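# Unload three sand cores from the mould onto plywood

## Task

Lift three sand cores out of the mould (the long core with the rounded nose, plus the two upright bladed cores in the mould half on the robot's right), set all three down on the plywood boards next to the mould and release them, while the other two cores stay upright in the mould.

## Robot and tools

Robot: two 6-joint arms, left_arm and right_arm, each ending in a two-finger gripper. Scene frame: origin at table-top height halfway between the nominal bases, +x out over the table, +z up, left_arm on the +y side (arm names do not match image sides). Calibrated bases: left_arm at (+0.031, +0.345, 0) m, quat_wxyz (+1.000, 0, 0, +0.008); right_arm at (+0.030, -0.335, 0) m, quat_wxyz (+1.000, 0, 0, -0.014). Each base frame has +z up. Hand poses, velocities and wrist-camera poses in results are in that arm's own base frame; the table is in the scene frame. Printed hand poses can be a few centimetres off, worse at long reach.

Joint order, everywhere: waist, shoulder, elbow, wrist pitch, wrist yaw, wrist roll. Stated ranges (rad): waist -2.618 to 3.054, shoulder 0.000 to 3.142, elbow 0.000 to 3.142, wrist pitch -1.571 to 1.571, wrist yaw -1.571 to 1.571, wrist roll -2.094 to 2.094; a real end may differ by up to 0.059 rad.

Row format (shared by execute_actions and move): one flat list of 14 numbers, each in [-1, 1], covering both arms even if one is idle: left_arm's six joint values then its opening, then right_arm's six joint values then its opening. Joint values are scaled offsets, not poses: 1.0 equals 1.202 rad for waist, 1.258 shoulder, 1.3 elbow, 2.073 wrist pitch, 2.022 for wrist yaw and roll. They are measured from the Joint targets shown at the start of that action (or move), never from the previous row, so sending the same offset again keeps moving the joint. Sending 0 for all of an arm's joints re-commands its current targets. The opening is absolute: +1 fully open, -1 closed; between the ends the fingers go to where grip_measured would read that value. Sending 0 there is a real command, so repeat the present value to leave a gripper alone.

execute_actions(actions, cameras): actions is a list of actions; each action is a list of 1 to 15 rows, each row one 1/30 s step; a short action repeats its final row until 15 steps pass. An empty list just reports state. An action asking any joint to go more than 0.059 rad past its stated end is rejected for both arms; a malformed action, or a failing first action, rejects the whole call. A joint pushed into its real end stops there and the result may say "joint sent to its limit". Per step, targets stay within a lead of the measured angle (0.202 waist, 0.258 shoulder, 0.3 elbow, 0.573 wrist pitch, 0.522 yaw/roll), and targets putting the gripper over 200 mm from where it is get scaled back, so big offsets need several actions.

move(target, speed, blend, opening_speed, blocking, cameras): target is one 14-number row or a list of up to 15 rows, all offsets from the same starting Joint targets. Joints are interpolated together, so the hand traces a curve; nothing is avoided, including the other arm. speed is rad/s for the joint with farthest to go, 0.01 to 2 (default 0.5), one value or one per target. blend (rad) rounds corners at intermediate targets. opening_speed (0.2 or more, per second on the -1..+1 scale) ramps the fingers; use a low value when closing on something fragile. Finger values of later targets are applied after all motion halts at that target. A path lasts at least 0.5 s; beyond 10 s it falls short. blocking=false returns after about 0.5 s while motion continues. The result adds a "move:" line: done, off_target (resting over 0.035 rad from target), moving, held or fault, maybe limits=held, plus each lagging arm's worst joint and error. Done does not prove contact or no contact.

wait(seconds 0 to 10, cameras) lets time pass with commands held. stop(cameras) brakes a running move. zoom_image(camera, region): camera is cam_left_wrist or cam_right_wrist, region [x0, y0, x1, y1] pixels, at most 504 by 504, from that camera's newest image. finished_scene(scene) ends the current scene irreversibly; the goal must hold with the robot released.

Result lines: Joint positions and Joint velocities per arm (rad, rad/s) with the finger-pad gap last (m; 0.094 fully open); "within noise" means velocities are negligible. Joint targets are the base for your next offsets. Tool commands lists present gripper commands. grip_measured is on the opening scale; a firm grip reads slightly under the part's width, and grip_effort_nm (negative closing) is motor effort, not pad force, and keeps a residual. Joint torques include arm weight, have offsets and noise, positive toward larger angles; joints 1 to 3 wrap at ±28 N m. "joint command not followed" means the clearance check altered targets; it does not keep the grippers apart. The gripper's fingers point along its +z and close along its y; end_effector_position lies between the pads about 1 cm behind the tips.

Cameras: cam_left_wrist (896x504, fx=fy 433.778, cx 446.025, cy 251.203) and cam_right_wrist (896x504, fx=fy 443.33, cx 444.172, cy 252.362).

Cautions: do not drop cores, release them while moving, slam, hit hard or press hard; never let the arms collide; nothing may fall off or be left off the table. Brief external tugs on held parts can occur. To stop pressing against something, command targets back past the measured positions. Heavy holding, outstretched poses or pushing at an unreachable pose heat motors: MOTOR HOT appears at 75 °C, at 90 °C the arm folds and idles, at 100 °C it goes limp. While you think, time runs and the robot holds its last command.

Each tool is called as a command line: name --argument value for each argument, lists and objects as JSON in quotes; but a table of rows of numbers goes row by row, as --pt "numbers of a row", without its own name.

## Session

execute_actions --actions '[]'

Scene clock: 0.00 s.
left_arm: end_effector_position=(+0.2355, -0.4205, +0.2037) grip_measured=+1.000 grip_effort_nm=n/a end_effector_quat_wxyz=(+0.452, +0.770, +0.291, -0.345) | right_arm: end_effector_position=(+0.3668, -0.1721, +0.3153) grip_measured=+1.000 grip_effort_nm=n/a end_effector_quat_wxyz=(+0.332, +0.146, +0.875, -0.321)
Joint positions: left_arm=[-0.747 1.827 1.342 -0.224 0.995 1.182 0.094] | right_arm=[-0.197 1.481 1.581 -0.857 0.583 -0.123 0.094]
Joint velocities: within noise
Joint torques (N m): no reading
Heat: left arm: 32 °C; right arm: 36 °C.
Joint targets: left_arm=[-0.747 1.818 1.349 -0.231 1.008 1.178] | right_arm=[-0.197 1.472 1.591 -0.854 0.589 -0.120]
Tool commands: left_gripper/opening=+1.0 right_gripper/opening=+1.0

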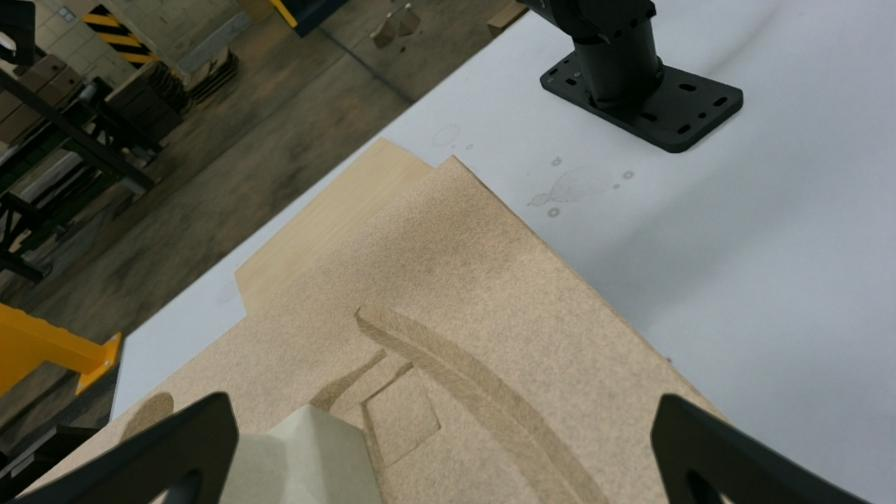

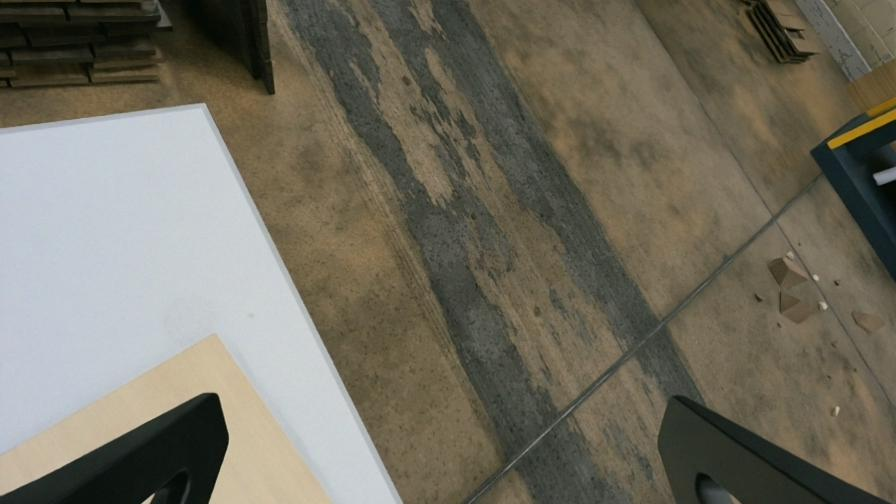

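move --pt "0 -0.412 0.193 0 0 0 1 0 0 0 0 0 0 1" --pt "0.205 -0.412 0.193 -0.467 -0.4985 -0.5826 1 0 0 0 0 0 0 1" --pt "0.205 -0.412 0.193 -0.467 -0.4985 -0.5826 1 0.58 -0.137 0.007 -0.167 -0.291 0.059 1" --speed 0.9 --blend 0.1

Scene clock: 30.47 s.
left_arm: end_effector_position=(+0.2804, -0.1564, +0.3117) grip_measured=+1.000 grip_effort_nm=0.037 end_effector_quat_wxyz=(+0.325, +0.241, +0.910, -0.087) | right_arm: end_effector_position=(+0.2852, +0.1545, +0.2981) grip_measured=+1.000 grip_effort_nm=0.022 end_effector_quat_wxyz=(+0.310, -0.236, +0.918, +0.074)
Joint positions: left_arm=[-0.507 1.296 1.603 -1.191 0.008 0.007 0.094] | right_arm=[0.497 1.316 1.581 -1.187 0.007 -0.009 0.094]
Joint velocities: within noise
Joint torques (N m): left_arm=[0.58 -2.96 4.4 1.58 -0.07 -0.13] | right_arm=[0.32 -4.82 6.86 0.98 -0.06 0.05]
Heat: left arm: 35 °C; right arm: 38 °C.
Joint targets: left_arm=[-0.501 1.300 1.600 -1.199 0.000 0.000] | right_arm=[0.500 1.300 1.601 -1.201 0.000 -0.001]
move: done

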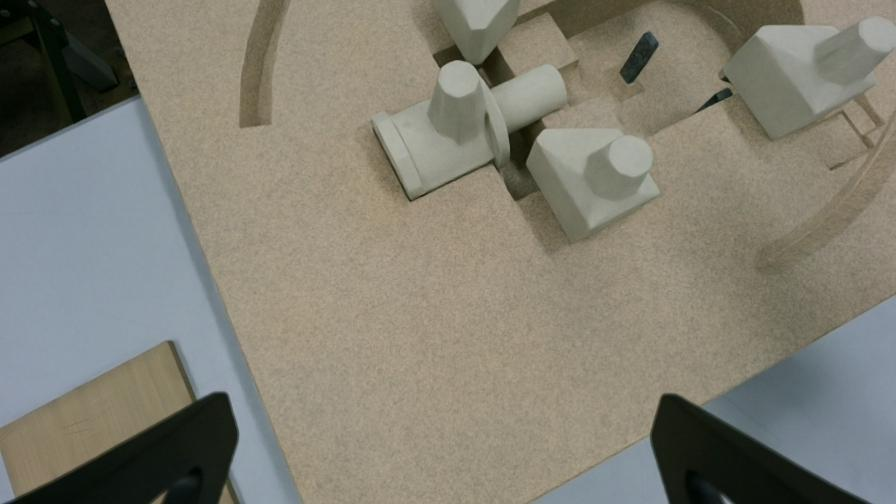

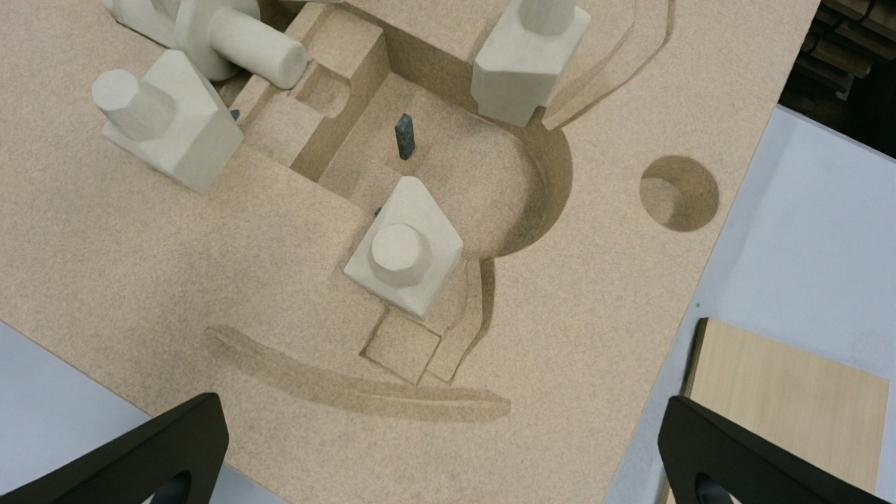

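zoom_image --camera "cam_right_wrist" --region '[240, 100, 640, 400]'

zoom_image --camera "cam_left_wrist" --region '[340, 0, 740, 260]'

zoom_image --camera "cam_right_wrist" --region '[360, 0, 760, 240]'

Scaled by 1.260.

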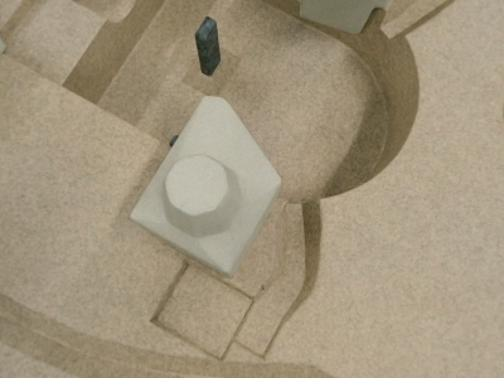

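Scaled by 1.260.

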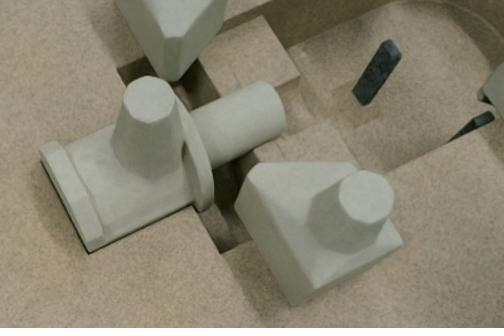

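Scaled by 1.260.

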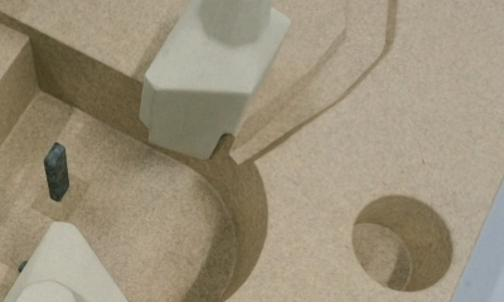

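move --target '[-0.034,0.479,0.365,0.013,0,0,1,0.134,0.387,0.27,-0.119,0.117,0.331,1]'

Scene clock: 100.53 s.
left_arm: end_effector_position=(+0.4006, -0.2371, +0.2556) grip_measured=+1.000 grip_effort_nm=0.017 end_effector_quat_wxyz=(+0.262, +0.258, +0.927, -0.074) | right_arm: end_effector_position=(+0.3219, +0.1995, +0.2373) grip_measured=+1.000 grip_effort_nm=0.017 end_effector_quat_wxyz=(+0.179, +0.017, +0.984, -0.002)
Joint positions: left_arm=[-0.534 1.891 2.05 -1.178 0.007 0.007 0.094] | right_arm=[0.657 1.779 1.924 -1.431 0.224 0.66 0.094]
Joint velocities: within noise
Joint torques (N m): left_arm=[-0.53 -7.6 7.01 1.53 -0.05 -0.14] | right_arm=[0.39 -6.53 7.32 0.42 0.21 0.03]
Heat: left arm: 34 °C; right arm: 36 °C.
Joint targets: left_arm=[-0.542 1.902 2.074 -1.172 0.001 0.000] | right_arm=[0.662 1.786 1.951 -1.447 0.237 0.669]
move: done

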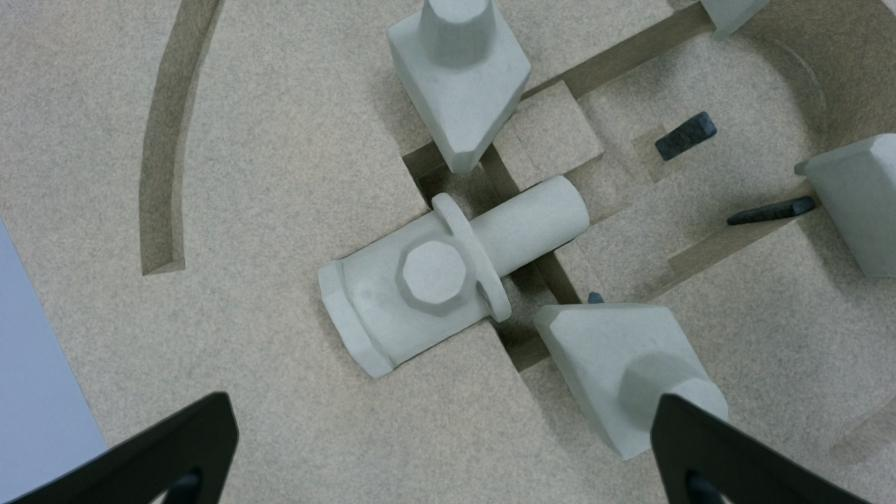

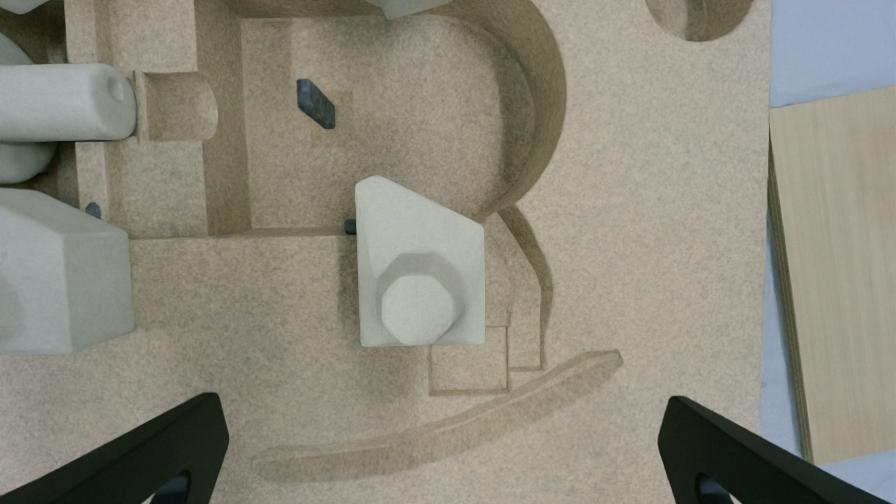

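zoom_image --camera "cam_left_wrist" --region '[300, 150, 620, 400]'

zoom_image --camera "cam_right_wrist" --region '[300, 150, 620, 400]'

Scaled by 1.575.

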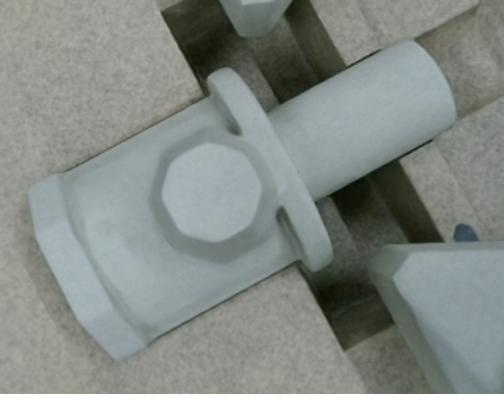

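Scaled by 1.575.

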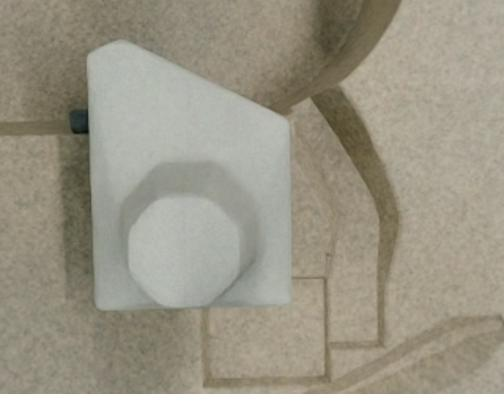

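move --target '[0.01,0.182,0.127,-0.041,0,0,1,-0.038,0.08,0.015,-0.008,-0.052,-0.017,1]'

Scene clock: 184.27 s.
left_arm: end_effector_position=(+0.4275, -0.2530, +0.1997) grip_measured=+1.000 grip_effort_nm=0.017 end_effector_quat_wxyz=(+0.199, +0.262, +0.943, -0.058) | right_arm: end_effector_position=(+0.3278, +0.2062, +0.2032) grip_measured=+1.000 grip_effort_nm=0.022 end_effector_quat_wxyz=(+0.115, +0.017, +0.993, +0.002)
Joint positions: left_arm=[-0.534 2.12 2.216 -1.248 0.007 0.006 0.094] | right_arm=[0.62 1.879 1.943 -1.447 0.133 0.642 0.094]
Joint velocities: within noise
Joint torques (N m): left_arm=[0.34 -9.28 6.83 1.15 -0.06 -0.14] | right_arm=[-0.38 -7.27 7.38 0.29 0.08 -0.15]
Heat: left arm: 38 °C; right arm: 37 °C.
Joint targets: left_arm=[-0.530 2.131 2.240 -1.257 0.001 0.000] | right_arm=[0.616 1.887 1.971 -1.464 0.132 0.634]
move: done

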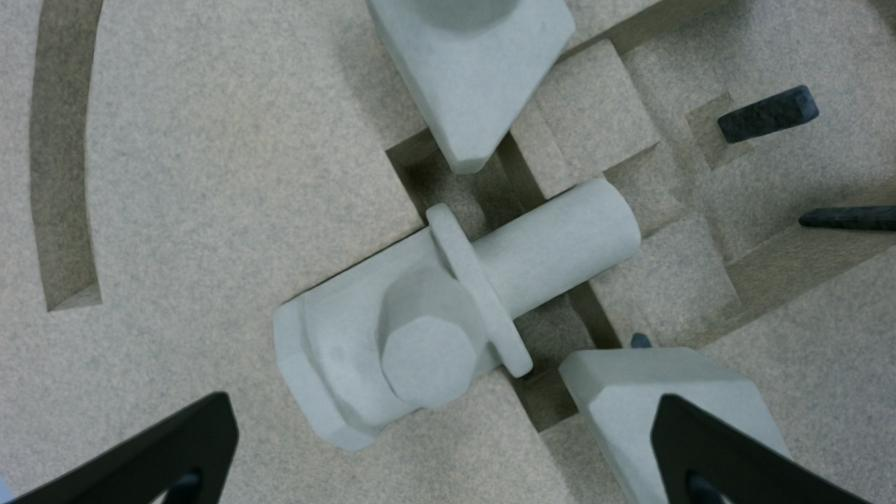

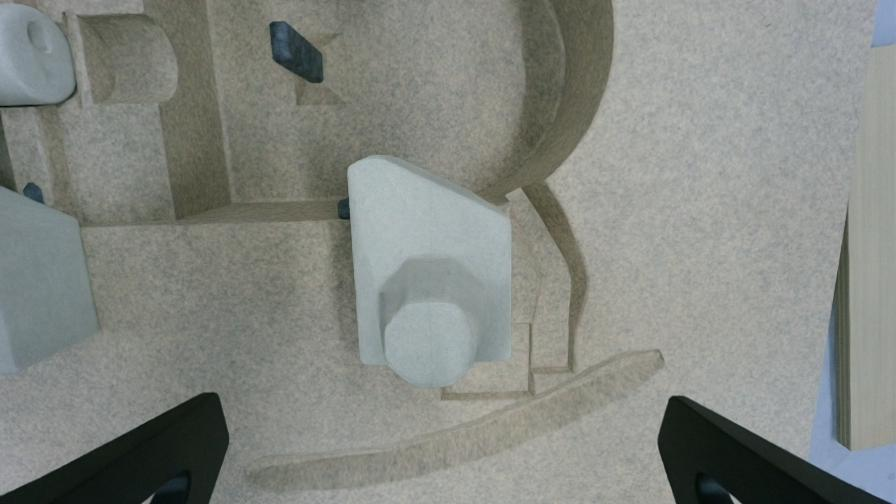

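move --target '[0.007,-0.0405,-0.2126,0.1095,0,0,1,0,-0.033,-0.1965,0.0994,0,0,1]' --speed 0.3

zoom_image --camera "cam_left_wrist" --region '[200, 100, 704, 504]'

zoom_image --camera "cam_right_wrist" --region '[200, 100, 704, 504]'

Scene clock: 204.37 s.
left_arm: end_effector_position=(+0.4328, -0.2536, +0.1406) grip_measured=+1.000 grip_effort_nm=0.032 end_effector_quat_wxyz=(+0.187, +0.261, +0.946, -0.053) | right_arm: end_effector_position=(+0.3268, +0.2058, +0.1469) grip_measured=+1.000 grip_effort_nm=0.022 end_effector_quat_wxyz=(+0.095, +0.015, +0.995, -0.012)
Joint positions: left_arm=[-0.53 2.112 1.973 -1.04 0.006 0.007 0.094] | right_arm=[0.62 1.879 1.723 -1.275 0.132 0.642 0.094]
Joint velocities: within noise
Joint torques (N m): left_arm=[0.68 -12.57 4.33 1.31 -0.04 -0.13] | right_arm=[-0.36 -10.8 4.79 0.46 0.05 -0.12]
Heat: left arm: 39 °C; right arm: 36 °C.
Joint targets: left_arm=[-0.521 2.080 1.963 -1.030 0.001 0.000] | right_arm=[0.616 1.846 1.716 -1.258 0.132 0.634]
move: done

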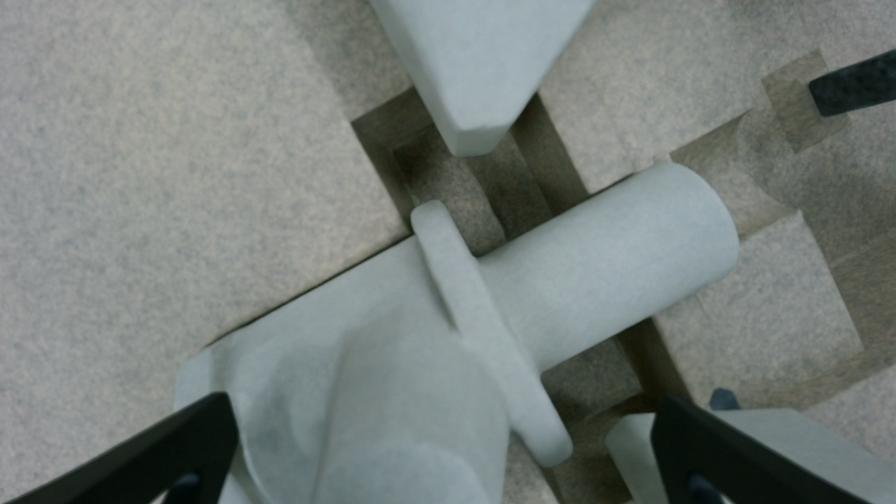

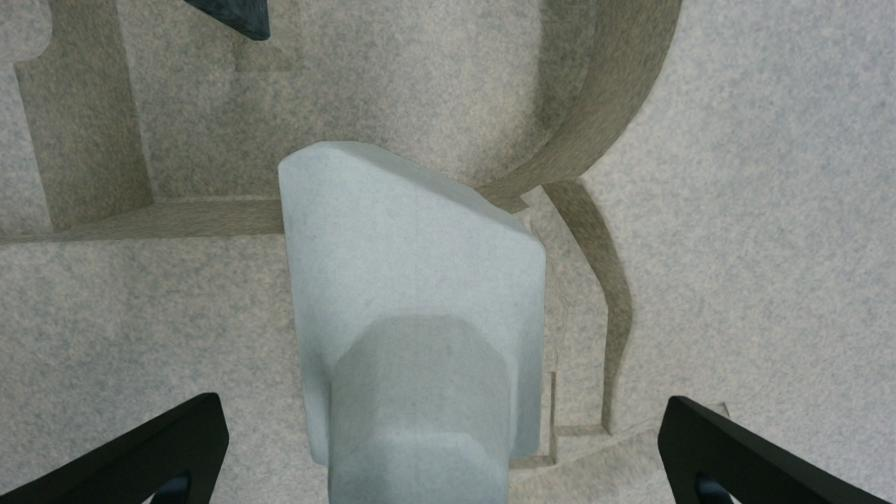

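Scaled by 1.000.

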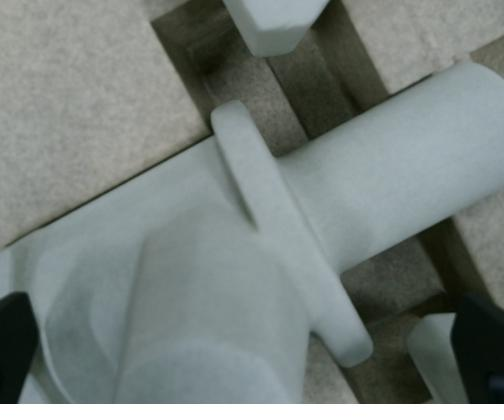

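Scaled by 1.000.

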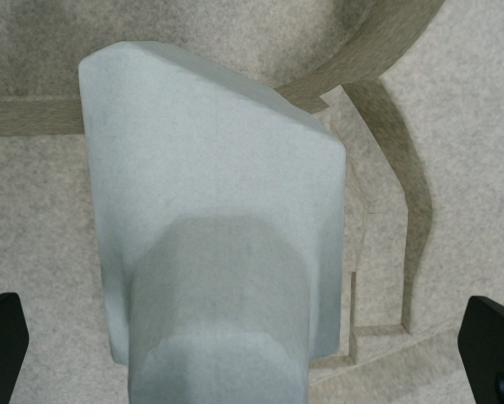

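move --target '[0.0067,-0.0278,-0.0446,0.0217,0,0,0.3,-0.0116,-0.0087,-0.0654,0.0376,-0.0094,-0.0032,1]' --speed 0.2

Scene clock: 223.97 s.
left_arm: end_effector_position=(+0.4339, -0.2523, +0.1390) grip_measured=+0.302 grip_effort_nm=-0.085 end_effector_quat_wxyz=(+0.199, +0.258, +0.944, -0.055) | right_arm: end_effector_position=(+0.3269, +0.2041, +0.1279) grip_measured=+1.000 grip_effort_nm=0.017 end_effector_quat_wxyz=(+0.090, +0.018, +0.996, -0.005)
Joint positions: left_arm=[-0.527 2.086 1.918 -0.987 0.004 0.006 0.061] | right_arm=[0.608 1.871 1.639 -1.198 0.114 0.635 0.094]
Joint velocities: within noise
Joint torques (N m): left_arm=[1.13 -13.27 4.18 1.24 -0.03 -0.13] | right_arm=[-0.53 -11.04 4.75 0.48 0.03 -0.13]
Heat: left arm: 44 °C; right arm: 39 °C.
Joint targets: left_arm=[-0.513 2.045 1.905 -0.985 0.001 0.000] | right_arm=[0.602 1.835 1.631 -1.180 0.113 0.628]
move: off_target (left_arm, right_arm); left_arm: the shoulder is farthest, 0.041 rad from its target; right_arm: the shoulder is farthest, 0.036 rad from its target

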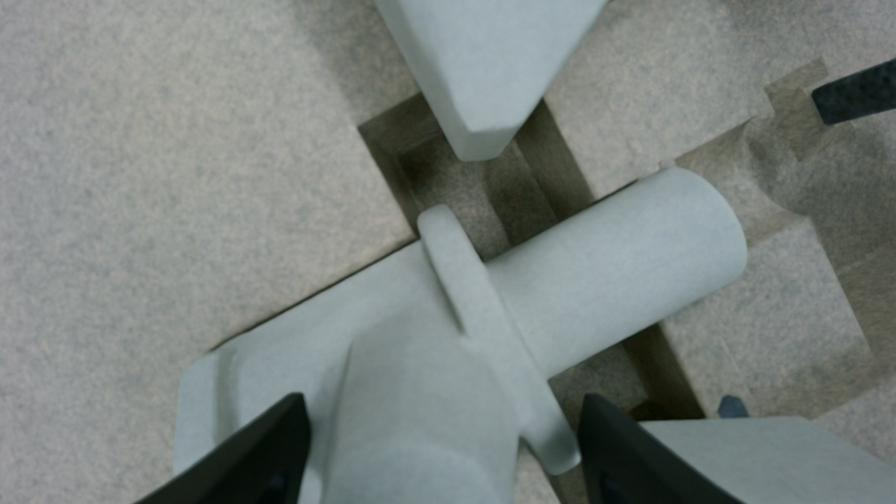

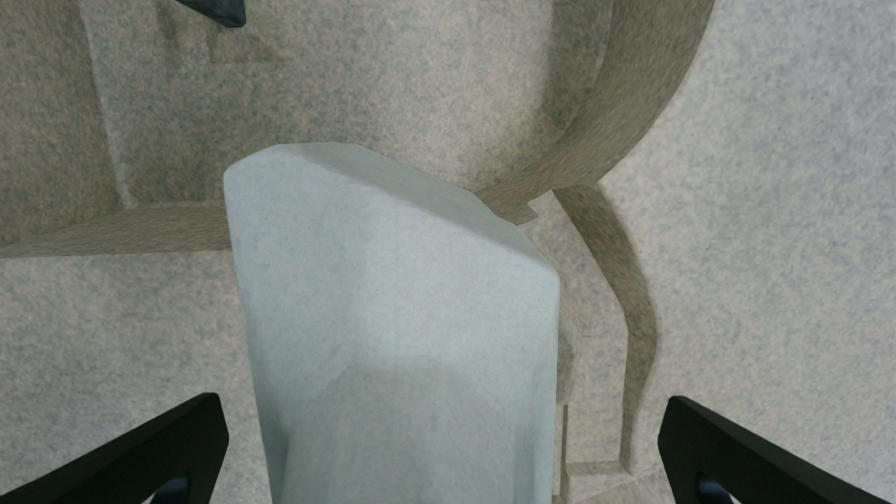

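move --target '[0.0125,0,0,0,0,0,0.3,0.01,0.0755,0.0685,-0.0169,0,0,1]' --speed 0.2

Scene clock: 247.73 s.
left_arm: end_effector_position=(+0.4345, -0.2517, +0.1393) grip_measured=+0.302 grip_effort_nm=-0.071 end_effector_quat_wxyz=(+0.198, +0.256, +0.944, -0.062) | right_arm: end_effector_position=(+0.3371, +0.2114, +0.1256) grip_measured=+1.000 grip_effort_nm=0.017 end_effector_quat_wxyz=(+0.092, +0.017, +0.996, -0.004)
Joint positions: left_arm=[-0.52 2.086 1.918 -0.986 0.02 0.006 0.061] | right_arm=[0.608 1.917 1.69 -1.198 0.113 0.635 0.094]
Joint velocities: within noise
Joint torques (N m): left_arm=[1.65 -13.2 4.11 1.24 -0.2 -0.12] | right_arm=[0.49 -7.46 7.73 0.2 0.04 -0.12]
Heat: left arm: 44 °C; right arm: 46 °C.
Joint targets: left_arm=[-0.498 2.045 1.905 -0.985 0.000 0.000] | right_arm=[0.614 1.929 1.719 -1.215 0.113 0.628]
move: off_target (left_arm); left_arm: the shoulder is farthest, 0.041 rad from its target

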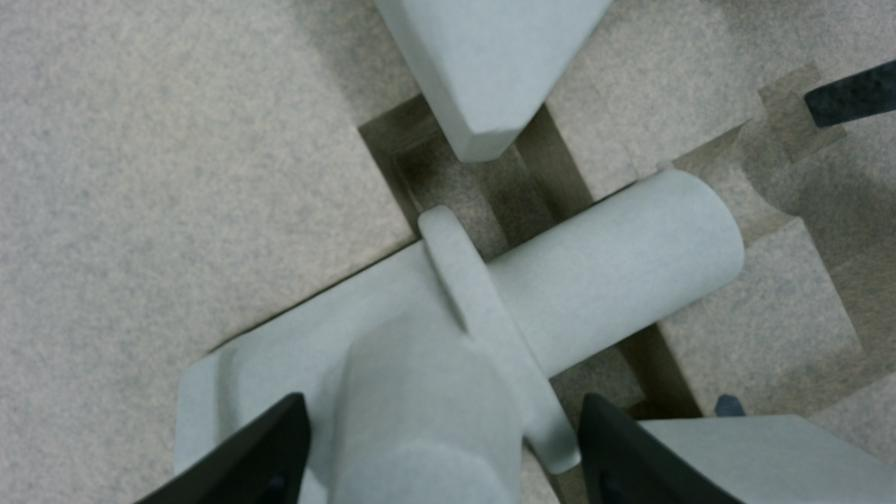

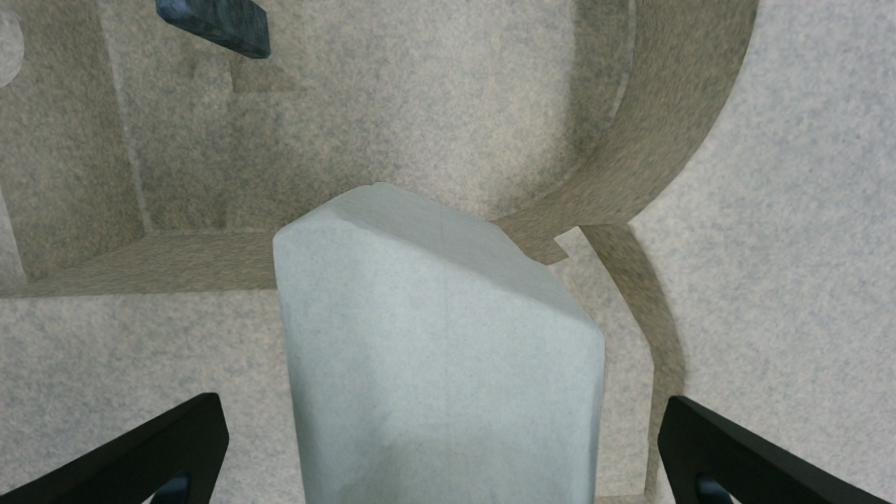

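move --target '[0,0,0,0,0,0,-0.45,0,0,0,0,0,0,0.08]' --opening_speed 0.5

Scene clock: 253.63 s.
left_arm: end_effector_position=(+0.4338, -0.2537, +0.1401) grip_measured=+0.100 grip_effort_nm=-0.994 end_effector_quat_wxyz=(+0.198, +0.257, +0.943, -0.068) | right_arm: end_effector_position=(+0.3363, +0.2108, +0.1255) grip_measured=+0.158 grip_effort_nm=-0.994 end_effector_quat_wxyz=(+0.090, +0.017, +0.996, -0.005)
Joint positions: left_arm=[-0.52 2.085 1.918 -0.984 0.033 0.006 0.052] | right_arm=[0.608 1.917 1.69 -1.203 0.114 0.634 0.054]
Joint velocities: within noise
Joint torques (N m): left_arm=[1.65 -13.08 4.15 1.23 -0.32 -0.11] | right_arm=[0.5 -7.46 7.73 0.23 0.04 -0.11]
Heat: left arm: 43 °C; right arm: 44 °C.
Joint targets: left_arm=[-0.498 2.045 1.905 -0.985 0.001 0.000] | right_arm=[0.614 1.929 1.719 -1.215 0.113 0.628]
move: off_target (left_arm); left_arm: the shoulder is farthest, 0.040 rad from its target

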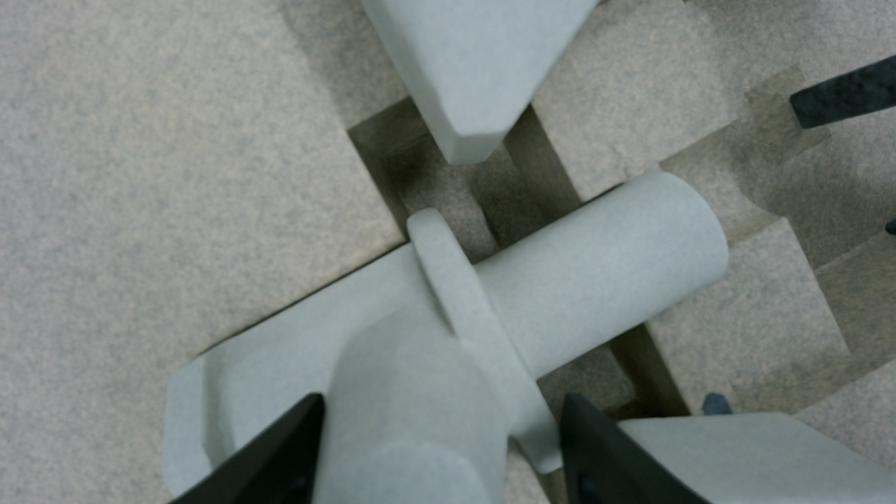

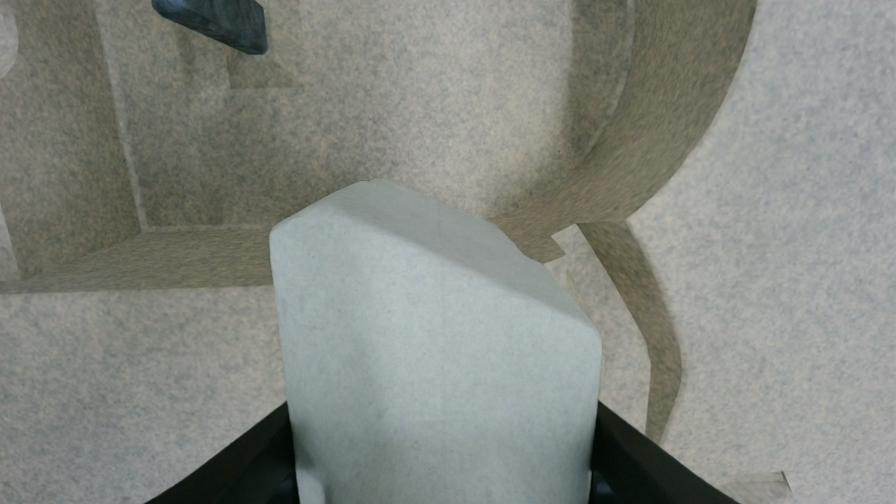

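move --pt "0 0 0 0 0 0 0.3 0 0 0 0 0 0 0.08" --pt "-0.0083 0.058 0.1085 -0.0425 0 0 0.3 0 0 0 0 0 0 0.08" --speed 0.2

Scene clock: 271.57 s.
left_arm: end_effector_position=(+0.4399, -0.2482, +0.1640) grip_measured=+0.298 grip_effort_nm=0.115 end_effector_quat_wxyz=(+0.207, +0.251, +0.944, -0.058) | right_arm: end_effector_position=(+0.3363, +0.2108, +0.1255) grip_measured=+0.157 grip_effort_nm=-1.009 end_effector_quat_wxyz=(+0.090, +0.017, +0.996, -0.005)
Joint positions: left_arm=[-0.513 2.094 2.022 -1.065 0.008 0.006 0.061] | right_arm=[0.608 1.917 1.69 -1.203 0.114 0.634 0.054]
Joint velocities: within noise
Joint torques (N m): left_arm=[0.39 -8.46 7.1 1.19 -0.07 -0.12] | right_arm=[0.47 -7.45 7.71 0.23 0.04 -0.12]
Heat: left arm: 43 °C; right arm: 40 °C.
Joint targets: left_arm=[-0.508 2.118 2.046 -1.073 0.001 0.000] | right_arm=[0.614 1.929 1.719 -1.215 0.113 0.628]
move: done

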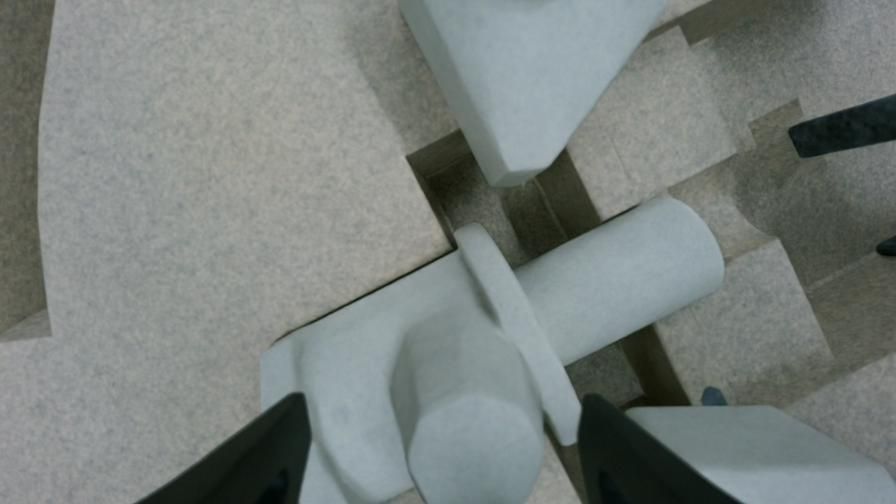

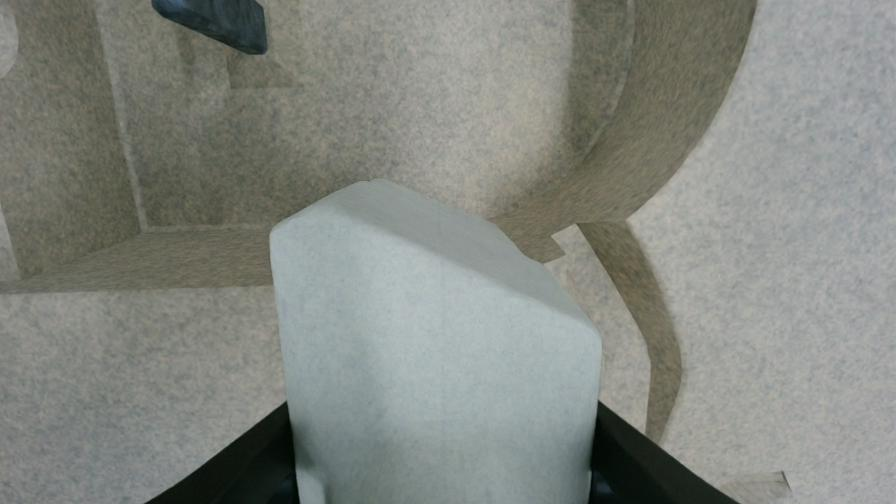

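move --target '[-0.0133,0.0103,0,0.0063,0,0,0.3,0,0,0,0,0,0,0.08]' --speed 0.1 --cameras '["cam_left_wrist"]'

move --target '[0,0,0,0,0,0,-0.45,0,0,0,0,0,0,0.08]' --opening_speed 0.5 --cameras '["cam_left_wrist"]'

Scene clock: 279.50 s.
left_arm: end_effector_position=(+0.4397, -0.2491, +0.1574) grip_measured=+0.298 grip_effort_nm=0.129 end_effector_quat_wxyz=(+0.201, +0.252, +0.945, -0.056) | right_arm: end_effector_position=(+0.3363, +0.2108, +0.1255) grip_measured=+0.157 grip_effort_nm=-1.004 end_effector_quat_wxyz=(+0.090, +0.017, +0.996, -0.005)
Joint positions: left_arm=[-0.515 2.108 2.022 -1.066 0.008 0.006 0.061] | right_arm=[0.608 1.917 1.69 -1.203 0.114 0.634 0.054]
Joint velocities: within noise
Joint torques (N m): left_arm=[-0.61 -8.54 7.12 1.29 -0.05 -0.13] | right_arm=[0.5 -7.45 7.73 0.23 0.03 -0.11]
Heat: left arm: 43 °C; right arm: 40 °C.
Joint targets: left_arm=[-0.524 2.131 2.046 -1.060 0.001 0.000] | right_arm=[0.614 1.929 1.719 -1.215 0.113 0.628]
move: done
Images, in order (width x height): cam_left_wrist 896x504.

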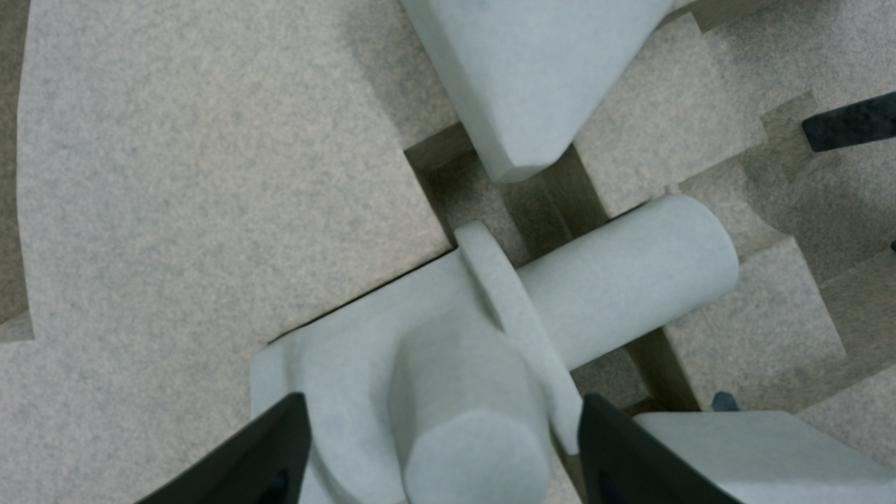

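Scene clock: 281.20 s.
left_arm: end_effector_position=(+0.4388, -0.2509, +0.1574) grip_measured=-0.305 grip_effort_nm=-0.994 end_effector_quat_wxyz=(+0.201, +0.254, +0.944, -0.057) | right_arm: end_effector_position=(+0.3363, +0.2108, +0.1255) grip_measured=+0.157 grip_effort_nm=-1.004 end_effector_quat_wxyz=(+0.090, +0.017, +0.996, -0.005)
Joint positions: left_arm=[-0.518 2.108 2.022 -1.065 0.009 0.006 0.033] | right_arm=[0.608 1.917 1.69 -1.203 0.114 0.634 0.054]
Joint velocities: within noise
Joint torques (N m): left_arm=[-0.35 -8.58 7.04 1.31 -0.07 -0.11] | right_arm=[0.5 -7.43 7.71 0.22 0.04 -0.11]
Heat: left arm: 42 °C; right arm: 40 °C.
Joint targets: left_arm=[-0.524 2.131 2.046 -1.060 0.001 0.000] | right_arm=[0.614 1.929 1.719 -1.215 0.113 0.628]
move: done
Images, in order (width x height): cam_left_wrist 896x504.

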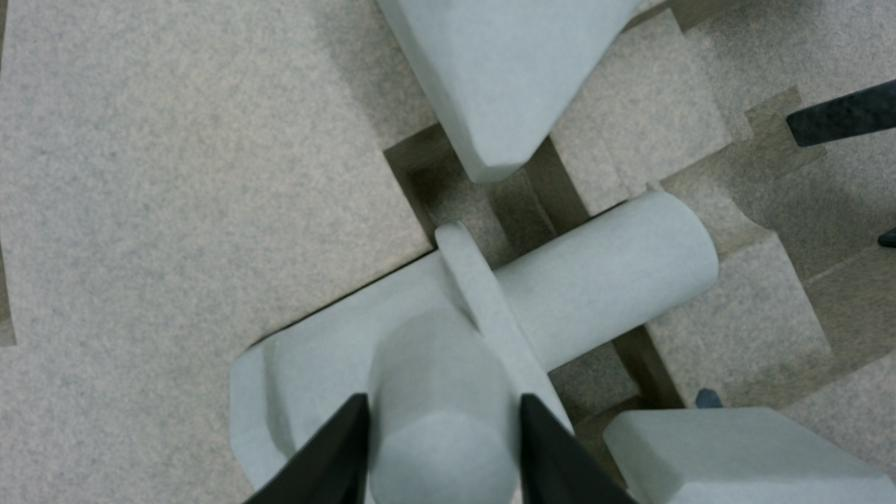

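move --pt "0.0 0.0294 0.142 -0.0675 0 0 -0.45 0 0.0076 0.105 -0.0594 0 0 0.08" --pt "0.0 0.0859 0.335 -0.147 0 0 -0.45 0 0.029 0.232 -0.1232 0 0 0.08" --speed 0.3 --blend 0.1

Scene clock: 291.17 s.
left_arm: end_effector_position=(+0.4349, -0.2482, +0.1964) grip_measured=-0.306 grip_effort_nm=-0.994 end_effector_quat_wxyz=(+0.170, +0.255, +0.951, -0.048) | right_arm: end_effector_position=(+0.3343, +0.2109, +0.1815) grip_measured=+0.157 grip_effort_nm=-1.004 end_effector_quat_wxyz=(+0.081, +0.016, +0.997, -0.007)
Joint positions: left_arm=[-0.518 2.245 2.432 -1.402 0.006 0.006 0.033] | right_arm=[0.608 1.962 1.98 -1.465 0.106 0.634 0.054]
Joint velocities: within noise
Joint torques (N m): left_arm=[-0.38 -11.07 8.91 1.52 -0.03 -0.11] | right_arm=[0.51 -8.23 8.4 0.27 0.11 -0.11]
Heat: left arm: 41 °C; right arm: 39 °C.
Joint targets: left_arm=[-0.524 2.239 2.482 -1.365 0.000 0.000] | right_arm=[0.614 1.966 2.021 -1.470 0.113 0.628]
move: off_target (left_arm, right_arm); blend cut to 0.0923 rad at target 1; left_arm: the elbow is farthest, 0.050 rad from its target; right_arm: the elbow is farthest, 0.041 rad from its target

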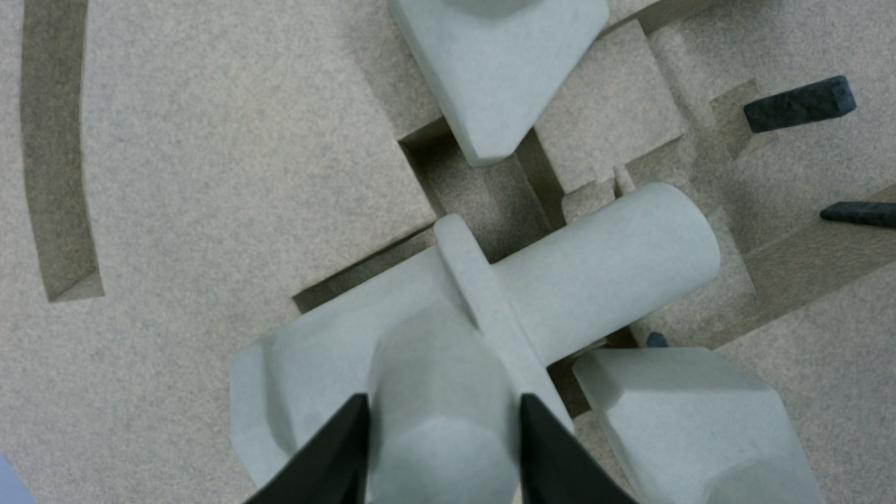

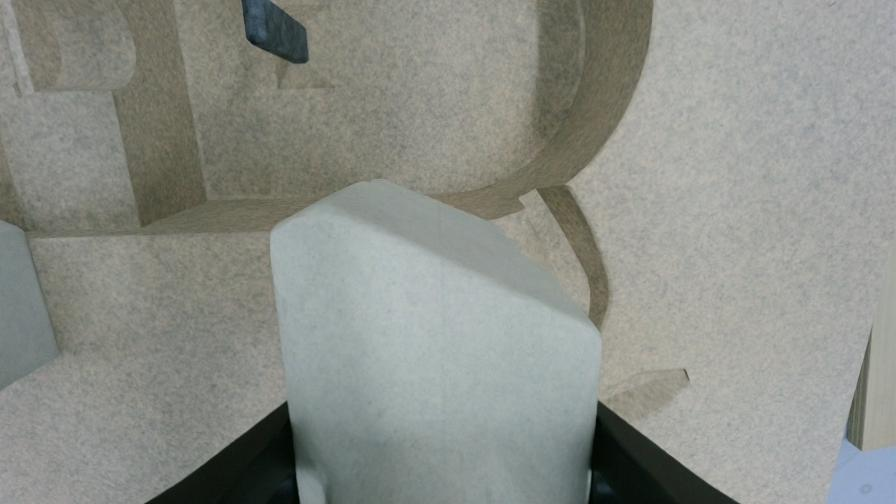

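move --target '[0,-0.105,0,0,0,0,-0.45,0,-0.16,0,0,0,0,0.08]' --speed 0.3

Scene clock: 296.03 s.
left_arm: end_effector_position=(+0.4283, -0.2444, +0.2215) grip_measured=-0.306 grip_effort_nm=-0.994 end_effector_quat_wxyz=(+0.191, +0.254, +0.947, -0.053) | right_arm: end_effector_position=(+0.3198, +0.2010, +0.2415) grip_measured=+0.157 grip_effort_nm=-1.004 end_effector_quat_wxyz=(+0.142, +0.020, +0.989, +0.037)
Joint positions: left_arm=[-0.518 2.191 2.434 -1.416 0.006 0.006 0.033] | right_arm=[0.608 1.801 1.986 -1.48 0.106 0.634 0.054]
Joint velocities: within noise
Joint torques (N m): left_arm=[-0.4 -16.7 8.59 1.74 -0.05 -0.13] | right_arm=[0.5 -10.18 7.9 0.64 0.11 -0.12]
Heat: left arm: 44 °C; right arm: 40 °C.
Joint targets: left_arm=[-0.524 2.107 2.482 -1.365 0.000 0.000] | right_arm=[0.614 1.765 2.021 -1.470 0.113 0.628]
move: off_target (left_arm, right_arm); left_arm: the shoulder is farthest, 0.084 rad from its target; right_arm: the shoulder is farthest, 0.036 rad from its target

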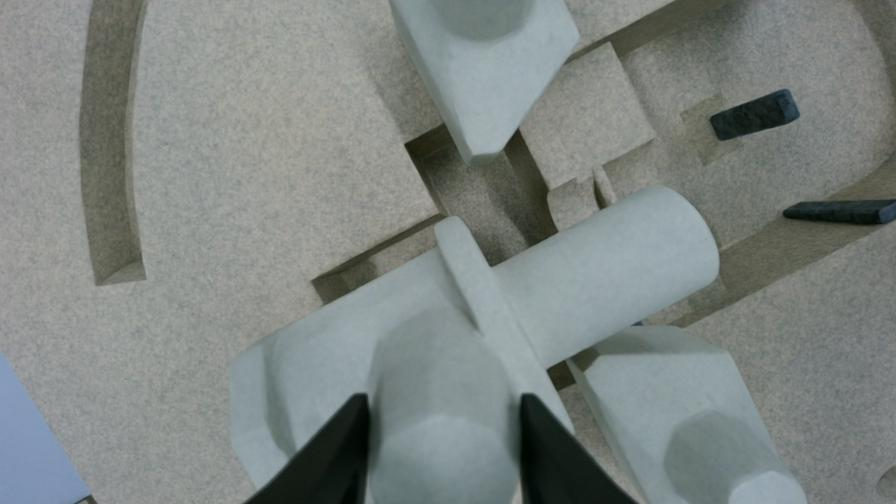

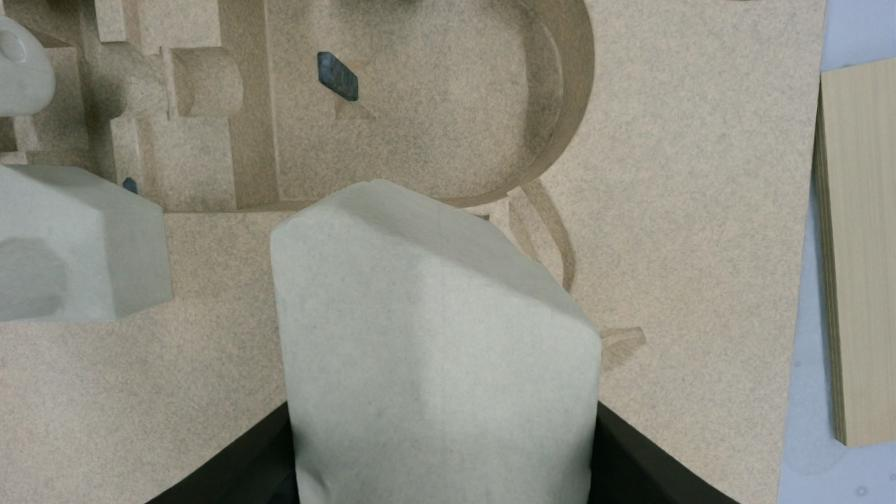

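move --pt "0 -0.141 -0.073 -0.0507 0 0 -0.45 0 0 0 0 0 0 0.08" --pt "0.70 -0.141 -0.073 -0.0507 0 0 -0.45 0 0 0 0 0 0 0.08" --speed 0.6 --blend 0.08

Scene clock: 306.43 s.
left_arm: end_effector_position=(+0.4093, +0.1398, +0.2859) grip_measured=-0.306 grip_effort_nm=-0.999 end_effector_quat_wxyz=(+0.214, -0.156, +0.964, +0.038) | right_arm: end_effector_position=(+0.3195, +0.2008, +0.2414) grip_measured=+0.157 grip_effort_nm=-1.004 end_effector_quat_wxyz=(+0.142, +0.020, +0.989, +0.037)
Joint positions: left_arm=[0.325 1.977 2.373 -1.529 -0.006 0.005 0.033] | right_arm=[0.608 1.801 1.986 -1.481 0.106 0.634 0.054]
Joint velocities: within noise
Joint torques (N m): left_arm=[-0.47 -11.97 5.22 1.91 0.11 -0.13] | right_arm=[0.5 -10.17 7.9 0.65 0.11 -0.12]
Heat: left arm: 47 °C; right arm: 41 °C.
Joint targets: left_arm=[0.317 1.930 2.387 -1.470 0.001 0.000] | right_arm=[0.614 1.765 2.021 -1.470 0.113 0.628]
move: off_target (left_arm, right_arm); left_arm: the wrist pitch is farthest, 0.059 rad from its target; right_arm: the shoulder is farthest, 0.036 rad from its target

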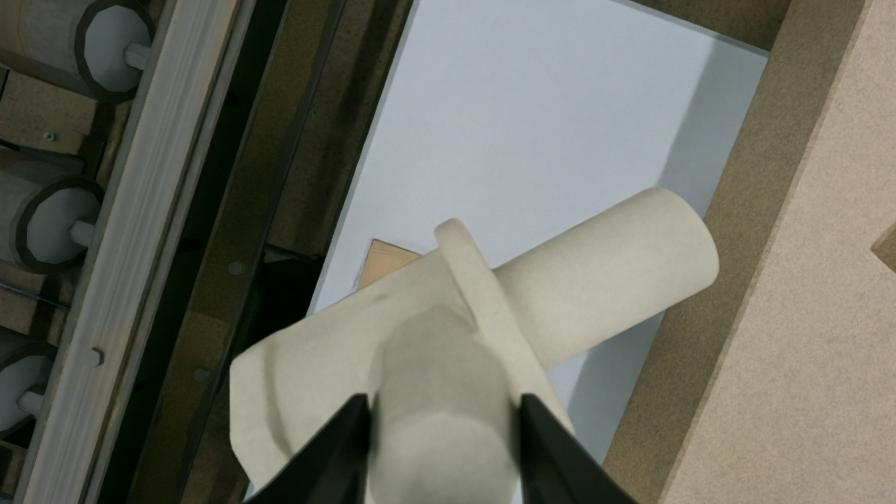

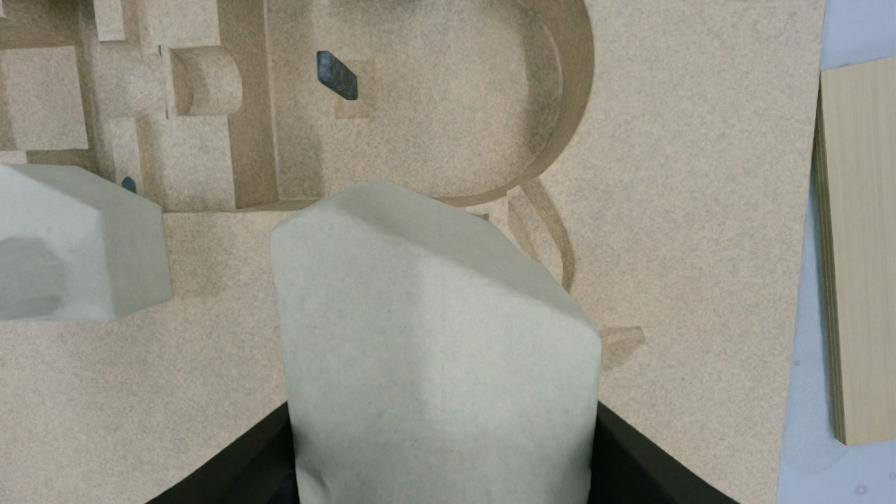

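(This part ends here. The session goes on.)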